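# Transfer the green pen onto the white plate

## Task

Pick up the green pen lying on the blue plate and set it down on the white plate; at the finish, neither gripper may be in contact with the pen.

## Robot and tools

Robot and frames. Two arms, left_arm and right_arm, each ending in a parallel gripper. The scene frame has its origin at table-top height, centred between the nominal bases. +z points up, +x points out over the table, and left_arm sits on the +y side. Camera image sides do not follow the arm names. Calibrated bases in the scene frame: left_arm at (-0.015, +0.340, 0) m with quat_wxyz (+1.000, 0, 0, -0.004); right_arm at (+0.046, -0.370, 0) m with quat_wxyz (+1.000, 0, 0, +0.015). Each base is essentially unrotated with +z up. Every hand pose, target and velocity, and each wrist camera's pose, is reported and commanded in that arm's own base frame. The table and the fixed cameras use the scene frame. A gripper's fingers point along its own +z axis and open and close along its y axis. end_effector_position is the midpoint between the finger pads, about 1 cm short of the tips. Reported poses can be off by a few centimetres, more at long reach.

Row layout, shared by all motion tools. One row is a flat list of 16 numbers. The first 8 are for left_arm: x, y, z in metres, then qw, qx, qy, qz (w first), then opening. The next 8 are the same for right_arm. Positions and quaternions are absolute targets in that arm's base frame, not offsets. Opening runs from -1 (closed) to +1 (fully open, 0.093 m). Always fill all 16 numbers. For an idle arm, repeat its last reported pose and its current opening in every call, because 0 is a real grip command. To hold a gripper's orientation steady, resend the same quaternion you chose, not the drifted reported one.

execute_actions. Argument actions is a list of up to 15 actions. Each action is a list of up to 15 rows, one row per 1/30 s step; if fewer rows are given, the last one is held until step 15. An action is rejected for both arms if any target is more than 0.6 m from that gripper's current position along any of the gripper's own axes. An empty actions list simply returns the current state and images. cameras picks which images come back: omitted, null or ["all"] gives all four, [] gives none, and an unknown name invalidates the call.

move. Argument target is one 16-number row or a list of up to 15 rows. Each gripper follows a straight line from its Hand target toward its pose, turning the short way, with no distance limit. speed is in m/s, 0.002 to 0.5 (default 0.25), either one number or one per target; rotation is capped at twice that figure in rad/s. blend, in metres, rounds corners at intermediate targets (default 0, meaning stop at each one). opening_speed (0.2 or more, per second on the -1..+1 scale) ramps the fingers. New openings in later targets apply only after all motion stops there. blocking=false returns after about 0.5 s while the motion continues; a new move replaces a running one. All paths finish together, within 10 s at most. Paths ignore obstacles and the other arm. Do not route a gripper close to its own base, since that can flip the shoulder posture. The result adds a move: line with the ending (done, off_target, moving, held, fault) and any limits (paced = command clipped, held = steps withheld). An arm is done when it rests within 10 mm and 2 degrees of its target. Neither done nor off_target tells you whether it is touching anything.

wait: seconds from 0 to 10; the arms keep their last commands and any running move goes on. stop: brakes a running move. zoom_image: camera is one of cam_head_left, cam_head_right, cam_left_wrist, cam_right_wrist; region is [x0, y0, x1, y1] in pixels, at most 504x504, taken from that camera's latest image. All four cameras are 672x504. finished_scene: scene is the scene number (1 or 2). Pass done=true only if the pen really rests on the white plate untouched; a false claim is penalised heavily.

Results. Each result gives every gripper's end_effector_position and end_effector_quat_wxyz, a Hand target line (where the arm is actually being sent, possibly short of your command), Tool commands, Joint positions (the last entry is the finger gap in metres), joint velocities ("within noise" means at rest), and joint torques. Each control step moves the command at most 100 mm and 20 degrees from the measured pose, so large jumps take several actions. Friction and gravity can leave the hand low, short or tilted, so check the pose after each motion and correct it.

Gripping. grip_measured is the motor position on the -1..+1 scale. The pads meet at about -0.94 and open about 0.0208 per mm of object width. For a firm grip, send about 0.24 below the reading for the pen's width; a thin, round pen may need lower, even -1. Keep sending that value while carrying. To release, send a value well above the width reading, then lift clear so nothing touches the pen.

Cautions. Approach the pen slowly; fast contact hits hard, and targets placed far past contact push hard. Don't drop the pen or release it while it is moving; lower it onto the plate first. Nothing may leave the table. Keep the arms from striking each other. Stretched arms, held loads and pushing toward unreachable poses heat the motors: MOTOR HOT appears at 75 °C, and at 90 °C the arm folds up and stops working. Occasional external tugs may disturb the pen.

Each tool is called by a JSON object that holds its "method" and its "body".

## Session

{"method": "execute_actions", "body": {"actions": []}}

Scene clock: 0.00 s.
left_arm: end_effector_position=(+0.4094, -0.1553, +0.2796) grip_measured=+1.000 end_effector_quat_wxyz=(+0.279, +0.476, +0.794, -0.253) | right_arm: end_effector_position=(+0.3157, -0.1342, +0.3667) grip_measured=+1.000 end_effector_quat_wxyz=(+0.631, +0.105, +0.685, -0.348)
Joint positions: left_arm=[-0.113 1.983 2.211 -1.429 0.696 0.832 0.093] | right_arm=[-0.17 0.925 0.815 0.154 0.486 -0.372 0.093]
Joint velocities: within noise
Joint torques (N m): no reading
Motor temperatures (°C): left_arm=[26 27 28 29 26 28 26] | right_arm=[27 28 25 26 26 27 27]
Heat: left arm: 29 °C; right arm: 28 °C.
Hand target: left_arm +0.4084, -0.1550, +0.2835; +0.283, +0.477, +0.793, -0.251 | right_arm +0.3149, -0.1341, +0.3704; +0.633, +0.106, +0.683, -0.348
Tool commands: left_gripper/opening=+1.0 right_gripper/opening=+1.0

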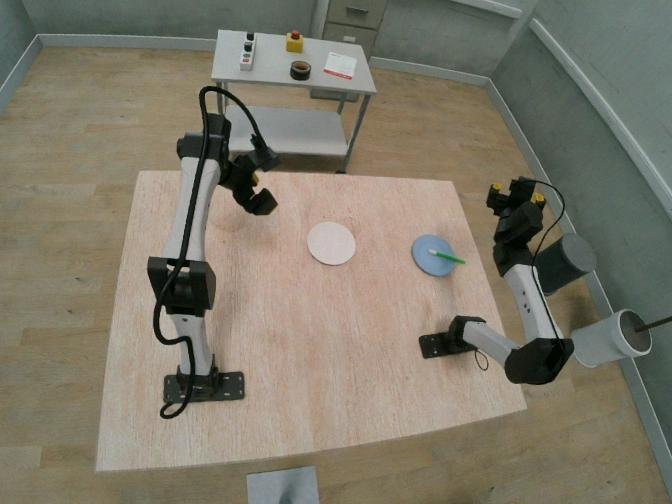

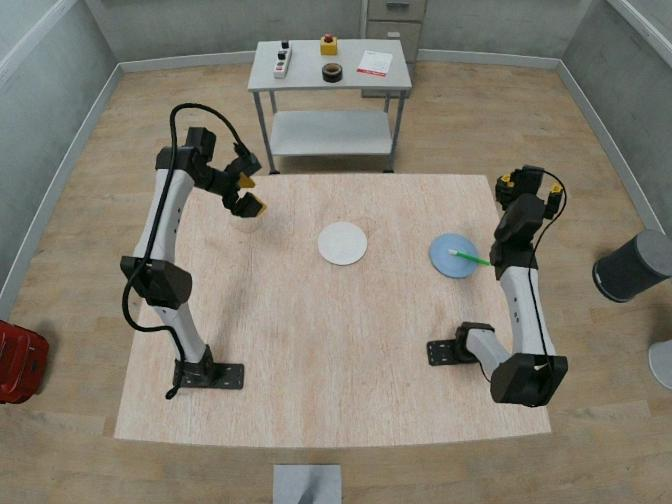

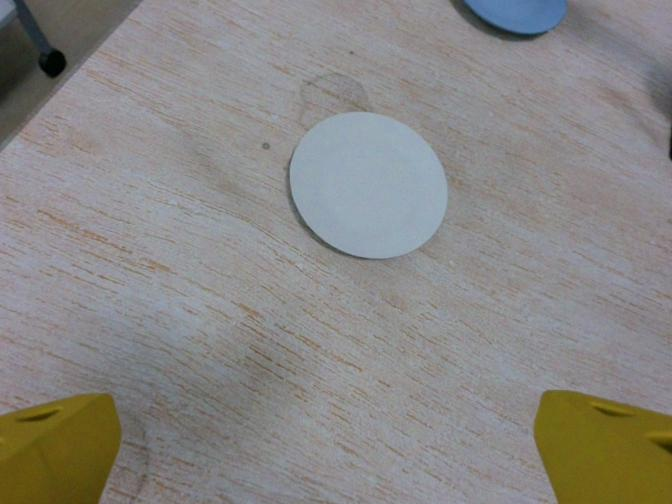

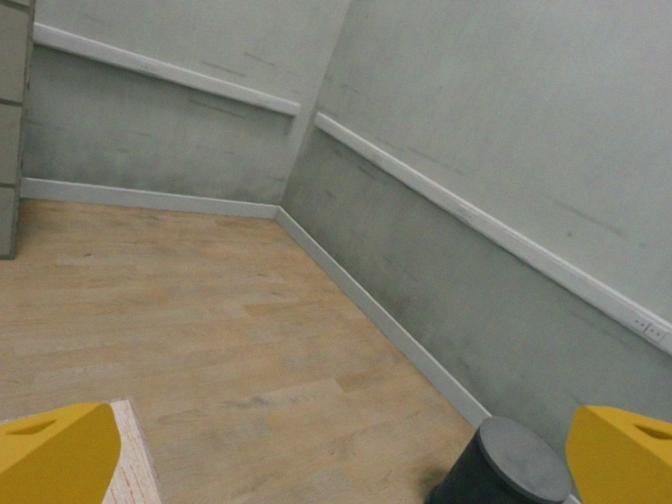

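{"method": "move", "body": {"target": [0.4094,-0.1553,0.2796,0.279,0.476,0.794,-0.253,1,0.305,-0.08,0.11,0,-0.588,0.809,0,0.4], "cameras": ["cam_head_right","cam_right_wrist"]}}

{"method": "zoom_image", "body": {"camera": "cam_head_right", "region": [400, 180, 520, 300]}}

Scene clock: 15.43 s.
left_arm: end_effector_position=(+0.4094, -0.1553, +0.2796) grip_measured=+1.000 end_effector_quat_wxyz=(+0.279, +0.476, +0.794, -0.253) | right_arm: end_effector_position=(+0.3008, -0.0773, +0.1069) grip_measured=+0.402 end_effector_quat_wxyz=(+0.008, -0.582, +0.813, +0.004)
Joint positions: left_arm=[-0.113 1.983 2.211 -1.429 0.696 0.832 0.093] | right_arm=[-0.262 1.717 1.376 -1.225 -0.018 -1.503 0.064]
Joint velocities: within noise
Joint torques (N m): left_arm=[-0.08 -8.61 7.1 1.26 0.5 0.03] | right_arm=[0.59 -6.46 8.1 0.08 0.03 -0.04]
Motor temperatures (°C): left_arm=[26 31 29 30 26 28 26] | right_arm=[27 28 27 29 26 27 27]
Heat: left arm: 31 °C; right arm: 29 °C.
Hand target: left_arm +0.4094, -0.1553, +0.2796; +0.279, +0.476, +0.794, -0.253 | right_arm +0.3039, -0.0798, +0.1117; +0.002, -0.588, +0.809, -0.002
Off the commanded pose: left_arm 0.000 m, 0 deg | right_arm 0.006 m, 1 deg.
move: done
Images, in order (width x height): cam_head_right 672x504, cam_right_wrist 672x504.

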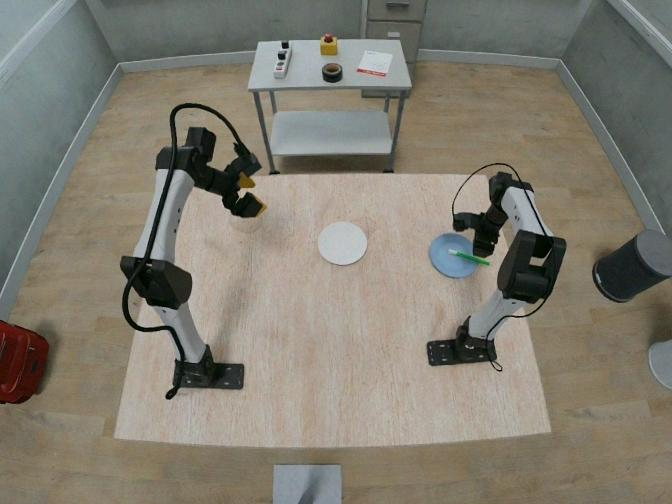

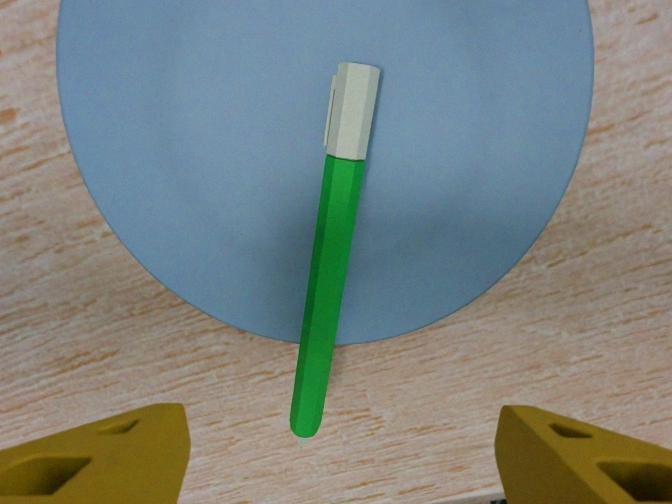

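Scaled by 4.200.

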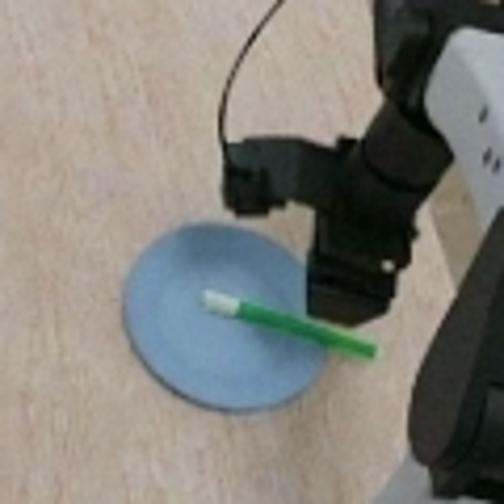

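{"method": "move", "body": {"target": [0.4094,-0.1553,0.2796,0.279,0.476,0.794,-0.253,1,0.304,-0.07,0.07,0,-0.52,0.854,0,0.2], "cameras": ["cam_head_right","cam_right_wrist"], "speed": 0.1}}

{"method": "zoom_image", "body": {"camera": "cam_head_right", "region": [400, 180, 520, 300]}}

Scene clock: 32.40 s.
left_arm: end_effector_position=(+0.4094, -0.1553, +0.2796) grip_measured=+1.000 end_effector_quat_wxyz=(+0.279, +0.476, +0.794, -0.253) | right_arm: end_effector_position=(+0.3053, -0.0694, +0.0787) grip_measured=+0.202 end_effector_quat_wxyz=(+0.010, -0.526, +0.850, +0.002)
Joint positions: left_arm=[-0.113 1.983 2.211 -1.429 0.696 0.832 0.093] | right_arm=[-0.233 1.737 1.286 -1.109 -0.017 -1.34 0.055]
Joint velocities: within noise
Joint torques (N m): left_arm=[-0.08 -8.59 7.12 1.26 0.5 0.04] | right_arm=[0.69 -6.46 3.77 0.58 0.02 0.2]
Motor temperatures (°C): left_arm=[26 34 30 31 26 28 26] | right_arm=[27 30 28 28 26 27 27]
Heat: left arm: 34 °C; right arm: 30 °C.
Hand target: left_arm +0.4094, -0.1553, +0.2796; +0.279, +0.476, +0.794, -0.253 | right_arm +0.3037, -0.0702, +0.0703; -0.001, -0.524, +0.852, +0.000
Off the commanded pose: left_arm 0.000 m, 0 deg | right_arm 0.009 m, 1 deg.
move: done
Images, in order (width x height): cam_head_right 672x504, cam_right_wrist 672x504.

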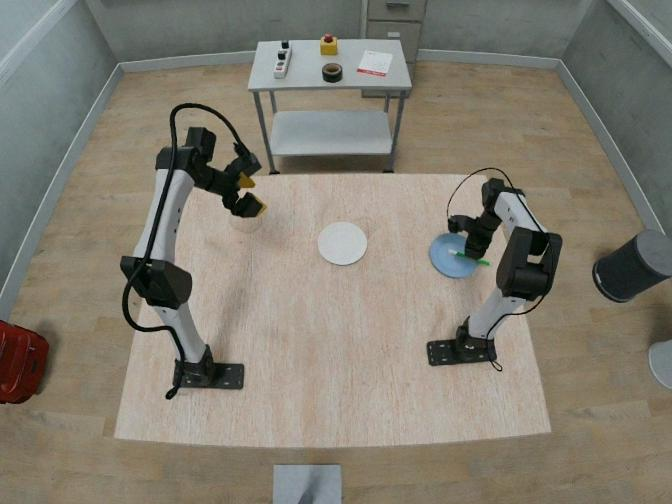

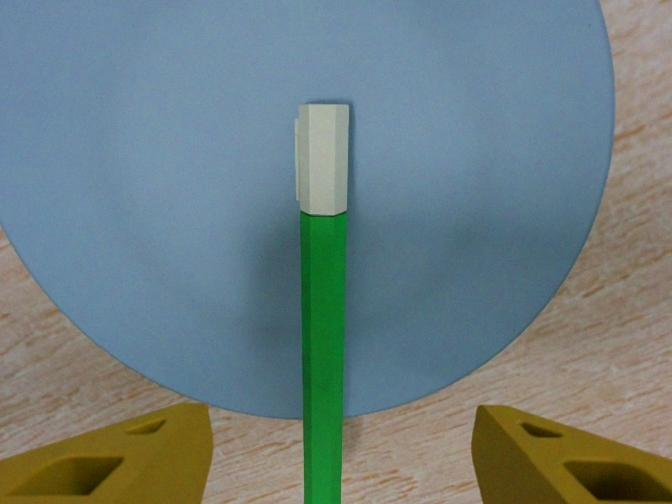

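Scaled by 4.200.

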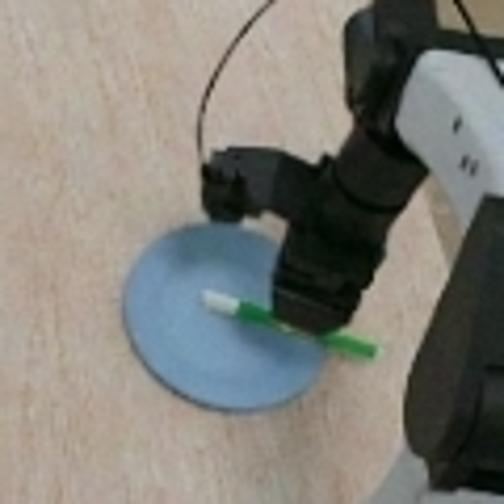

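{"method": "move", "body": {"target": [0.4094,-0.1553,0.2796,0.279,0.476,0.794,-0.253,1,0.299,-0.066,0.04,0,-0.524,0.852,0,0.0], "cameras": ["cam_head_right","cam_right_wrist"], "speed": 0.06}}

Scene clock: 41.07 s.
left_arm: end_effector_position=(+0.4094, -0.1553, +0.2796) grip_measured=+1.000 end_effector_quat_wxyz=(+0.279, +0.476, +0.794, -0.253) | right_arm: end_effector_position=(+0.3012, -0.0655, +0.0482) grip_measured=+0.002 end_effector_quat_wxyz=(+0.010, -0.527, +0.850, +0.002)
Joint positions: left_arm=[-0.113 1.983 2.211 -1.429 0.696 0.832 0.093] | right_arm=[-0.223 1.751 1.177 -0.986 -0.017 -1.333 0.045]
Joint velocities: within noise
Joint torques (N m): left_arm=[-0.09 -8.59 7.1 1.26 0.5 0.04] | right_arm=[0.72 -6.42 3.63 0.57 0.01 0.19]
Motor temperatures (°C): left_arm=[26 35 30 31 26 28 26] | right_arm=[27 30 28 27 26 27 27]
Heat: left arm: 35 °C; right arm: 30 °C.
Hand target: left_arm +0.4094, -0.1553, +0.2796; +0.279, +0.476, +0.794, -0.253 | right_arm +0.2990, -0.0660, +0.0402; +0.000, -0.525, +0.851, +0.000
Off the commanded pose: left_arm 0.000 m, 0 deg | right_arm 0.008 m, 1 deg.
move: done
Images, in order (width x height): cam_head_right 672x504, cam_right_wrist 672x504.

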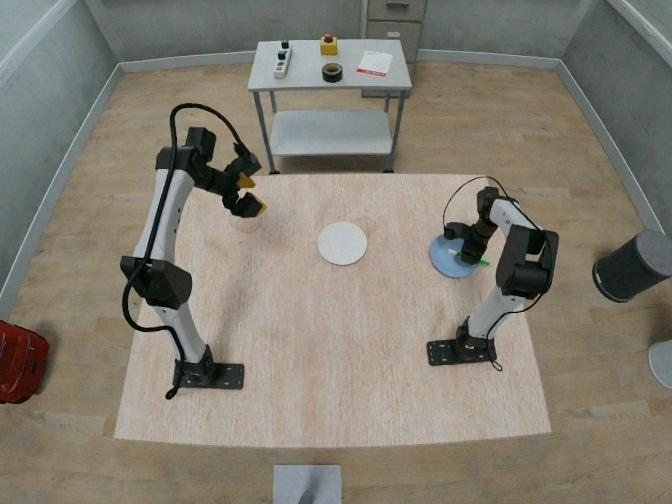

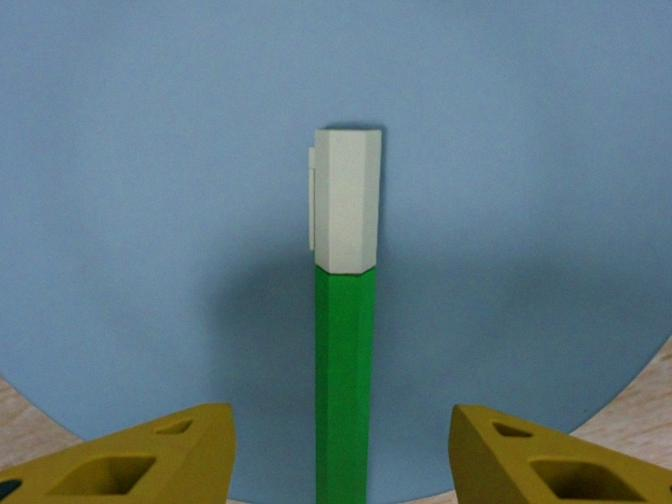

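{"method": "move", "body": {"target": [[0.4094,-0.1553,0.2796,0.279,0.476,0.794,-0.253,1,0.298,-0.066,0.029,0,-0.524,0.852,0,0.0],[0.4094,-0.1553,0.2796,0.279,0.476,0.794,-0.253,1,0.298,-0.066,0.029,0,-0.524,0.852,0,-0.95]], "cameras": ["cam_right_wrist"], "speed": 0.04, "opening_speed": 0.8}}

Scene clock: 49.10 s.
left_arm: end_effector_position=(+0.4094, -0.1553, +0.2796) grip_measured=+1.000 end_effector_quat_wxyz=(+0.279, +0.476, +0.794, -0.253) | right_arm: end_effector_position=(+0.3009, -0.0655, +0.0376) grip_measured=-0.905 end_effector_quat_wxyz=(+0.010, -0.526, +0.850, +0.002)
Joint positions: left_arm=[-0.113 1.983 2.211 -1.429 0.696 0.832 0.093] | right_arm=[-0.223 1.762 1.146 -0.942 -0.017 -1.331 0.002]
Joint velocities: within noise
Joint torques (N m): left_arm=[-0.09 -8.61 7.1 1.26 0.5 0.03] | right_arm=[0.66 -6.35 3.59 0.57 0.02 0.19]
Motor temperatures (°C): left_arm=[26 35 30 31 26 28 26] | right_arm=[27 31 28 27 26 27 27]
Heat: left arm: 35 °C; right arm: 31 °C.
Hand target: left_arm +0.4094, -0.1553, +0.2796; +0.279, +0.476, +0.794, -0.253 | right_arm +0.2980, -0.0660, +0.0294; +0.000, -0.524, +0.852, +0.000
Off the commanded pose: left_arm 0.000 m, 0 deg | right_arm 0.009 m, 1 deg.
move: done
Images, in order (width x height): cam_right_wrist 672x504.

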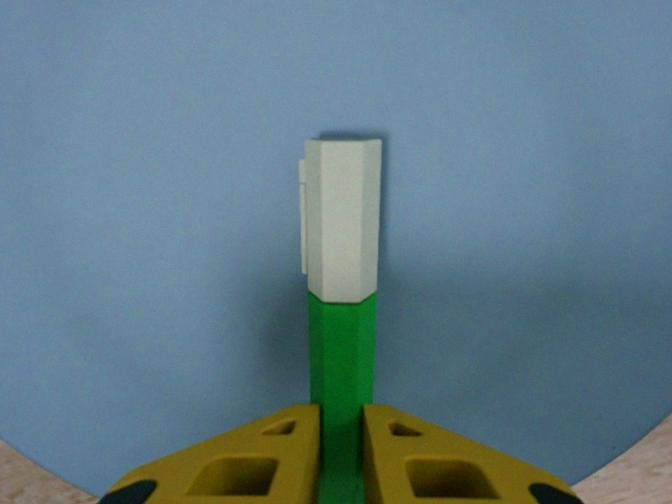

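{"method": "move", "body": {"target": [[0.4094,-0.1553,0.2796,0.279,0.476,0.794,-0.253,1,0.298,-0.066,0.029,0,-0.524,0.852,0,-0.3],[0.4094,-0.1553,0.2796,0.279,0.476,0.794,-0.253,1,0.297,-0.066,0.02,0,-0.524,0.852,0,-0.3],[0.4094,-0.1553,0.2796,0.279,0.476,0.794,-0.253,1,0.297,-0.066,0.02,0,-0.524,0.852,0,-0.95]], "cameras": ["cam_right_wrist"], "speed": 0.04, "opening_speed": 0.8}}

Scene clock: 58.97 s.
left_arm: end_effector_position=(+0.4094, -0.1553, +0.2796) grip_measured=+1.000 end_effector_quat_wxyz=(+0.279, +0.476, +0.794, -0.253) | right_arm: end_effector_position=(+0.2998, -0.0652, +0.0284) grip_measured=-0.859 end_effector_quat_wxyz=(+0.010, -0.526, +0.850, +0.002)
Joint positions: left_arm=[-0.113 1.983 2.211 -1.429 0.696 0.832 0.093] | right_arm=[-0.223 1.773 1.12 -0.906 -0.017 -1.331 0.004]
Joint velocities: within noise
Joint torques (N m): left_arm=[-0.08 -8.61 7.12 1.26 0.5 0.04] | right_arm=[0.58 -6.31 3.48 0.57 0.01 0.18]
Motor temperatures (°C): left_arm=[26 36 31 32 26 28 26] | right_arm=[27 31 28 27 26 27 27]
Heat: left arm: 36 °C; right arm: 31 °C.
Hand target: left_arm +0.4094, -0.1553, +0.2796; +0.279, +0.476, +0.794, -0.253 | right_arm +0.2966, -0.0659, +0.0202; +0.000, -0.524, +0.852, +0.001
Off the commanded pose: left_arm 0.000 m, 0 deg | right_arm 0.009 m, 1 deg.
move: done
Images, in order (width x height): cam_right_wrist 672x504.

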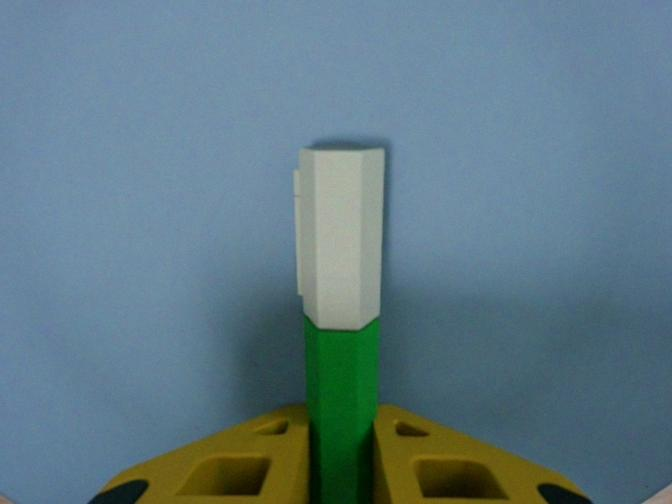

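{"method": "move", "body": {"target": [[0.4094,-0.1553,0.2796,0.279,0.476,0.794,-0.253,1,0.299,-0.06,0.1,0,-0.524,0.852,0,-0.95],[0.4094,-0.1553,0.2796,0.279,0.476,0.794,-0.253,1,0.355,0.32,0.11,0,-0.13,0.991,0,-0.95]], "cameras": ["cam_head_left","cam_head_right","cam_right_wrist"], "speed": 0.18, "blend": 0.03}}

{"method": "zoom_image", "body": {"camera": "cam_head_right", "region": [280, 180, 420, 300]}}

Scene clock: 72.67 s.
left_arm: end_effector_position=(+0.4094, -0.1553, +0.2796) grip_measured=+1.000 end_effector_quat_wxyz=(+0.279, +0.476, +0.794, -0.253) | right_arm: end_effector_position=(+0.3521, +0.3232, +0.1099) grip_measured=-0.868 end_effector_quat_wxyz=(+0.016, -0.138, +0.990, +0.021)
Joint positions: left_arm=[-0.113 1.983 2.211 -1.429 0.696 0.832 0.093] | right_arm=[0.737 2.45 2.491 -1.561 -0.017 0.461 0.004]
Joint velocities: within noise
Joint torques (N m): left_arm=[-0.08 -8.61 7.1 1.26 0.5 0.04] | right_arm=[-0.16 -11.71 8.02 0.22 0.07 0.19]
Motor temperatures (°C): left_arm=[26 37 31 32 26 28 26] | right_arm=[27 32 28 27 26 27 28]
Heat: left arm: 37 °C; right arm: 32 °C.
Hand target: left_arm +0.4094, -0.1553, +0.2796; +0.279, +0.476, +0.794, -0.253 | right_arm +0.3547, +0.3203, +0.1097; +0.016, -0.130, +0.991, +0.014
Off the commanded pose: left_arm 0.000 m, 0 deg | right_arm 0.004 m, 3 deg.
joint sent to its limit (right arm) — joint 4 (wrist pitch), lower limit. The joint targets still meet the commanded pose.
move: off_target (right_arm)
Images, in order (width x height): cam_head_left 672x504, cam_head_right 672x504, cam_right_wrist 672x504.

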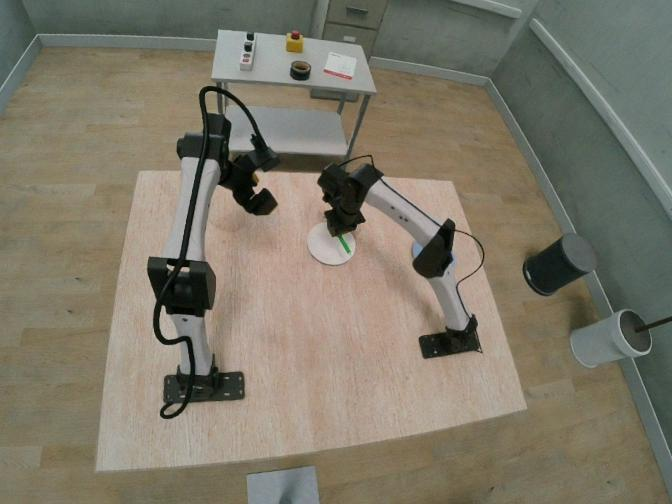

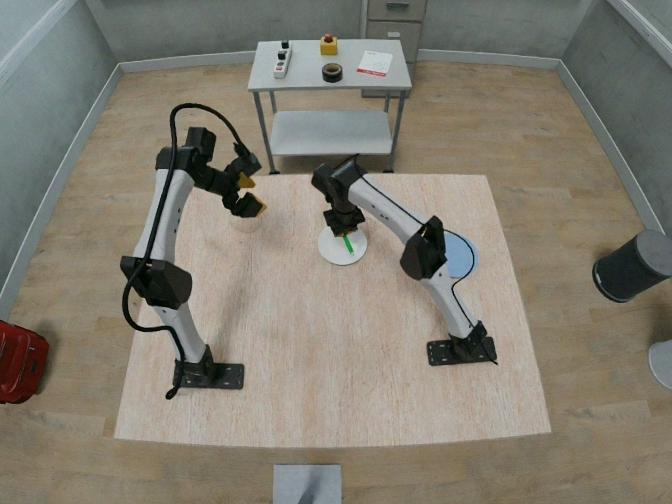

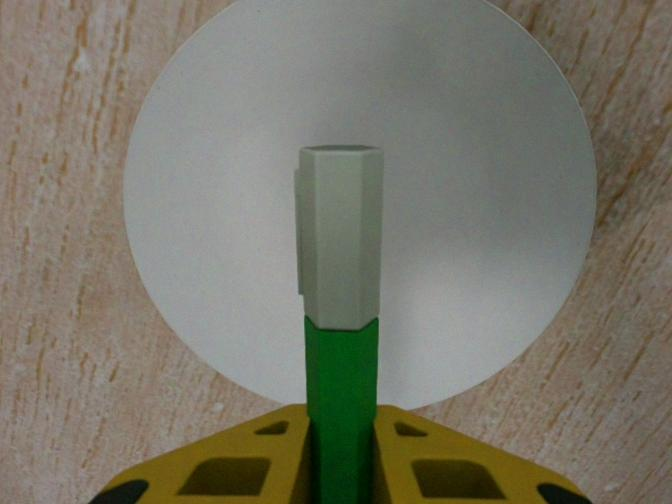

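Scaled by 3.600.

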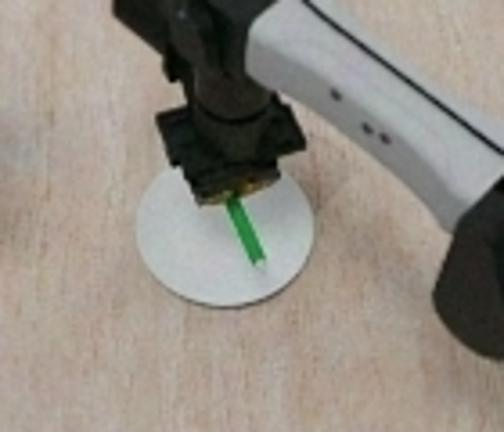

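{"method": "move", "body": {"target": [[0.4094,-0.1553,0.2796,0.279,0.476,0.794,-0.253,1,0.352,0.323,0.045,0,-0.13,0.991,0,-0.95],[0.4094,-0.1553,0.2796,0.279,0.476,0.794,-0.253,1,0.351,0.323,0.015,0,-0.13,0.991,0,-0.95]], "cameras": ["cam_head_right","cam_right_wrist"], "speed": [0.12,0.04], "blend": 0.01}}

{"method": "zoom_image", "body": {"camera": "cam_head_right", "region": [280, 180, 420, 300]}}

Scene clock: 81.30 s.
left_arm: end_effector_position=(+0.4094, -0.1553, +0.2796) grip_measured=+1.000 end_effector_quat_wxyz=(+0.279, +0.476, +0.794, -0.253) | right_arm: end_effector_position=(+0.3487, +0.3204, +0.0297) grip_measured=-0.868 end_effector_quat_wxyz=(-0.006, -0.128, +0.992, +0.002)
Joint positions: left_arm=[-0.113 1.983 2.211 -1.429 0.696 0.832 0.093] | right_arm=[0.739 2.45 2.171 -1.299 -0.011 0.482 0.004]
Joint velocities: within noise
Joint torques (N m): left_arm=[-0.08 -8.61 7.12 1.26 0.5 0.04] | right_arm=[0.57 -12.23 2.89 0.95 0.06 0.18]
Motor temperatures (°C): left_arm=[26 38 31 32 26 28 26] | right_arm=[27 35 29 27 26 27 28]
Heat: left arm: 38 °C; right arm: 35 °C.
Hand target: left_arm +0.4094, -0.1553, +0.2796; +0.279, +0.476, +0.794, -0.253 | right_arm +0.3505, +0.3223, +0.0154; -0.001, -0.126, +0.992, -0.001
Off the commanded pose: left_arm 0.000 m, 0 deg | right_arm 0.015 m, 1 deg.
move: off_target (right_arm)
Images, in order (width x height): cam_head_right 672x504, cam_right_wrist 672x504.

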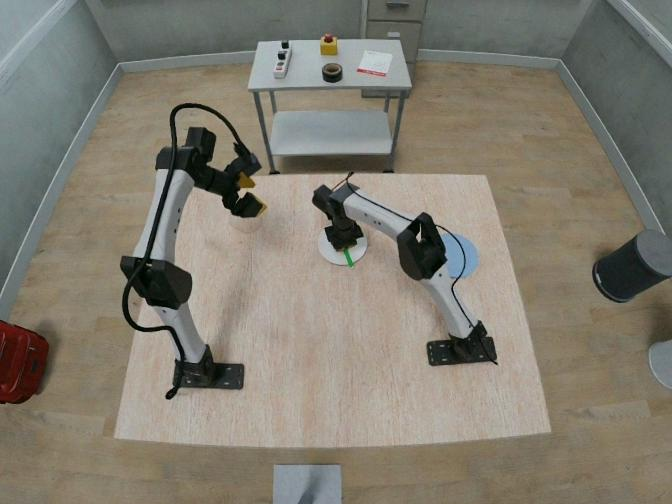

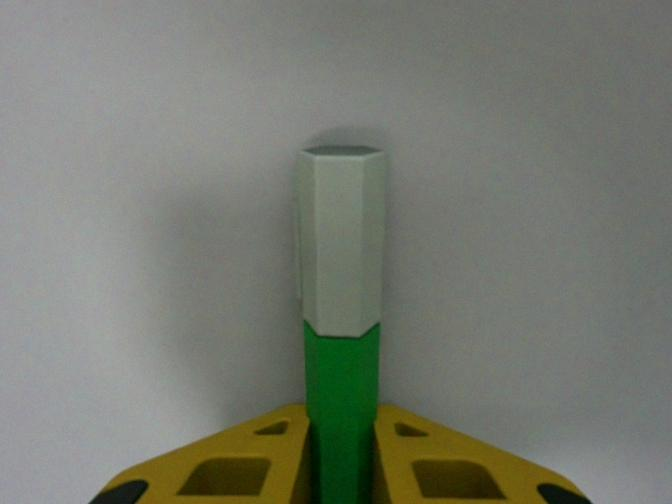

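Scaled by 3.600.

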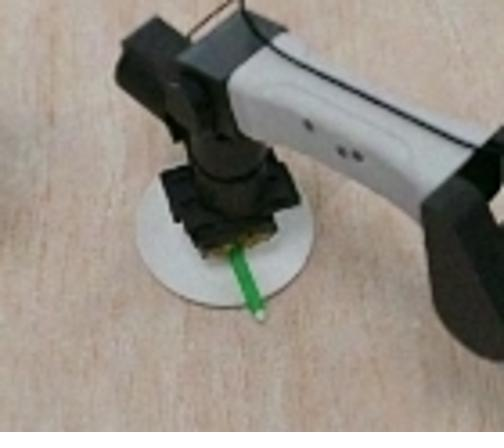

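{"method": "move", "body": {"target": [[0.4094,-0.1553,0.2796,0.279,0.476,0.794,-0.253,1,0.352,0.323,0.045,0,-0.13,0.991,0,-0.95],[0.4094,-0.1553,0.2796,0.279,0.476,0.794,-0.253,1,0.38,0.329,0.045,0,-0.13,0.991,0,-0.95],[0.4094,-0.1553,0.2796,0.279,0.476,0.794,-0.253,1,0.379,0.329,0.015,0,-0.13,0.991,0,-0.95]], "cameras": ["cam_head_right","cam_right_wrist"], "speed": [0.06,0.06,0.04], "blend": 0.008}}

{"method": "zoom_image", "body": {"camera": "cam_head_right", "region": [280, 180, 420, 300]}}

Scene clock: 91.67 s.
left_arm: end_effector_position=(+0.4094, -0.1553, +0.2796) grip_measured=+1.000 end_effector_quat_wxyz=(+0.279, +0.476, +0.794, -0.253) | right_arm: end_effector_position=(+0.3814, +0.3331, +0.0319) grip_measured=-0.868 end_effector_quat_wxyz=(+0.014, -0.128, +0.992, +0.007)
Joint positions: left_arm=[-0.113 1.983 2.211 -1.429 0.696 0.832 0.093] | right_arm=[0.719 2.615 2.486 -1.411 0.003 0.462 0.004]
Joint velocities: within noise
Joint torques (N m): left_arm=[-0.08 -8.59 7.1 1.26 0.5 0.03] | right_arm=[-0.13 -13.04 2.45 0.7 0.03 -0.02]
Motor temperatures (°C): left_arm=[26 38 31 32 26 28 26] | right_arm=[27 37 29 27 26 27 28]
Heat: left arm: 38 °C; right arm: 37 °C.
Hand target: left_arm +0.4094, -0.1553, +0.2796; +0.279, +0.476, +0.794, -0.253 | right_arm +0.3801, +0.3277, +0.0154; +0.003, -0.131, +0.991, -0.004
Off the commanded pose: left_arm 0.000 m, 0 deg | right_arm 0.018 m, 2 deg.
move: off_target (right_arm)
Images, in order (width x height): cam_head_right 672x504, cam_right_wrist 672x504.

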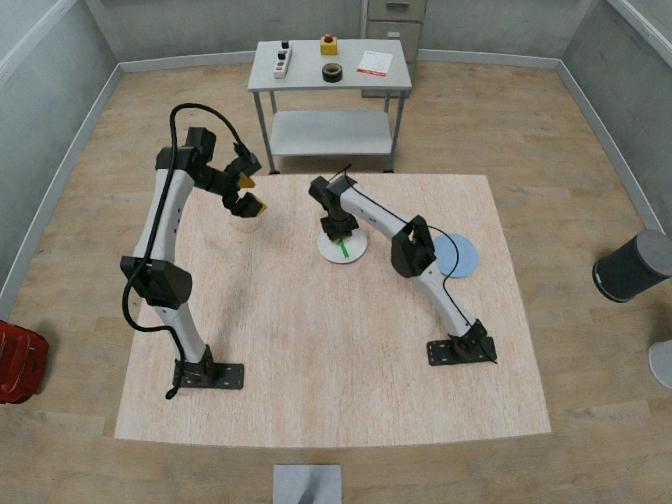

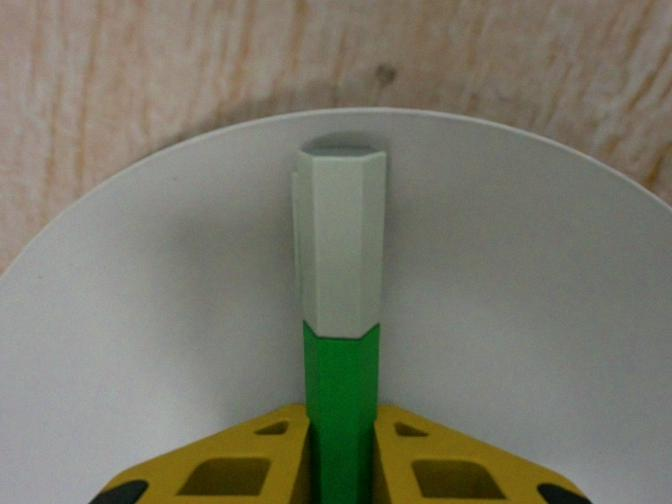

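Scaled by 3.600.

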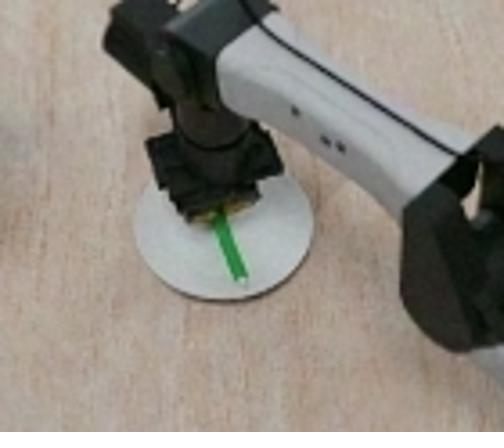

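{"method": "move", "body": {"target": [[0.4094,-0.1553,0.2796,0.279,0.476,0.794,-0.253,1,0.375,0.327,0.008,0,-0.13,0.991,0,-0.95],[0.4094,-0.1553,0.2796,0.279,0.476,0.794,-0.253,1,0.375,0.327,0.008,0,-0.13,0.991,0,0.0]], "cameras": ["cam_right_wrist"], "speed": 0.03, "opening_speed": 0.5}}

{"method": "move", "body": {"target": [[0.4094,-0.1553,0.2796,0.279,0.476,0.794,-0.253,1,0.372,0.327,0.06,0,-0.13,0.991,0,0],[0.4094,-0.1553,0.2796,0.279,0.476,0.794,-0.253,1,0.33,0.27,0.16,0,-0.13,0.991,0,0]], "cameras": ["cam_head_right","cam_right_wrist"], "speed": [0.06,0.2], "blend": 0.01}}

{"method": "zoom_image", "body": {"camera": "cam_head_right", "region": [280, 180, 420, 300]}}

Scene clock: 101.30 s.
left_arm: end_effector_position=(+0.4094, -0.1553, +0.2796) grip_measured=+1.000 end_effector_quat_wxyz=(+0.279, +0.476, +0.794, -0.253) | right_arm: end_effector_position=(+0.3789, +0.3373, +0.0288) grip_measured=-0.003 end_effector_quat_wxyz=(+0.019, -0.129, +0.991, +0.022)
Joint positions: left_arm=[-0.113 1.983 2.211 -1.429 0.696 0.832 0.093] | right_arm=[0.722 2.567 2.382 -1.328 -0.015 0.464 0.045]
Joint velocities: within noise
Joint torques (N m): left_arm=[-0.09 -8.59 7.1 1.26 0.5 0.03] | right_arm=[-0.25 -11.95 3.02 0.5 -0.02 0.02]
Motor temperatures (°C): left_arm=[26 38 31 32 26 28 26] | right_arm=[27 40 28 27 26 27 28]
Heat: left arm: 38 °C; right arm: 40 °C.
Hand target: left_arm +0.4094, -0.1553, +0.2796; +0.279, +0.476, +0.794, -0.253 | right_arm +0.3734, +0.3281, +0.0086; -0.004, -0.129, +0.992, +0.004
Off the commanded pose: left_arm 0.000 m, 0 deg | right_arm 0.024 m, 3 deg.
move: off_target (right_arm); target 2's new opening was sent with right_arm's hand 0.024 m and 3 deg from that target
Images, in order (width x height): cam_right_wrist 672x504.

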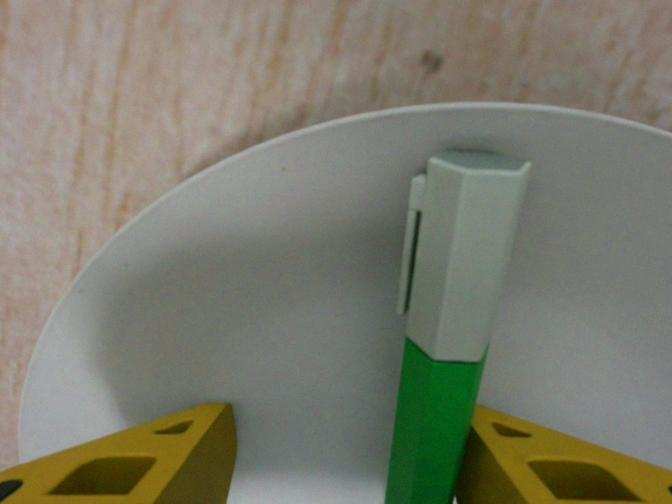

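Scene clock: 103.57 s.
left_arm: end_effector_position=(+0.4094, -0.1553, +0.2796) grip_measured=+1.000 end_effector_quat_wxyz=(+0.279, +0.476, +0.794, -0.253) | right_arm: end_effector_position=(+0.3336, +0.2792, +0.1583) grip_measured=-0.002 end_effector_quat_wxyz=(+0.024, -0.127, +0.991, +0.024)
Joint positions: left_arm=[-0.113 1.983 2.211 -1.429 0.696 0.832 0.093] | right_arm=[0.691 2.212 2.274 -1.566 -0.015 0.436 0.045]
Joint velocities: within noise
Joint torques (N m): left_arm=[-0.09 -8.61 7.09 1.27 0.5 0.04] | right_arm=[-0.23 -13.34 3.74 0.31 0.1 -0.03]
Motor temperatures (°C): left_arm=[26 39 31 32 26 28 26] | right_arm=[27 41 28 27 26 27 28]
Heat: left arm: 39 °C; right arm: 41 °C.
Hand target: left_arm +0.4094, -0.1553, +0.2796; +0.279, +0.476, +0.794, -0.253 | right_arm +0.3297, +0.2701, +0.1596; +0.019, -0.130, +0.991, +0.012
Off the commanded pose: left_arm 0.000 m, 0 deg | right_arm 0.010 m, 4 deg.
joint sent to its limit (right arm) — joint 4 (wrist pitch), lower limit. The joint targets are off in orientation, not in position.
move: off_target (right_arm)
Images, in order (width x height): cam_head_right 672x504, cam_right_wrist 672x504.

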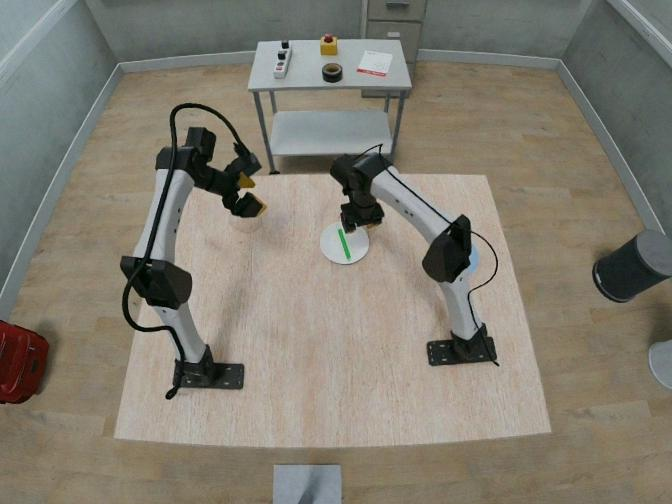

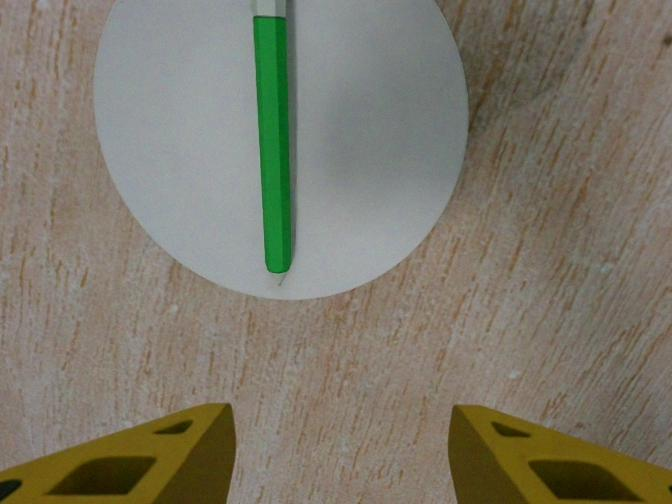

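Scaled by 3.600.

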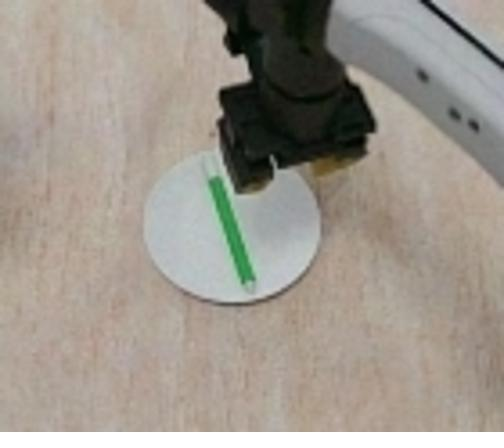

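{"method": "finished_scene", "body": {"scene": 2, "done": true}}

The scene is finished: the task was done.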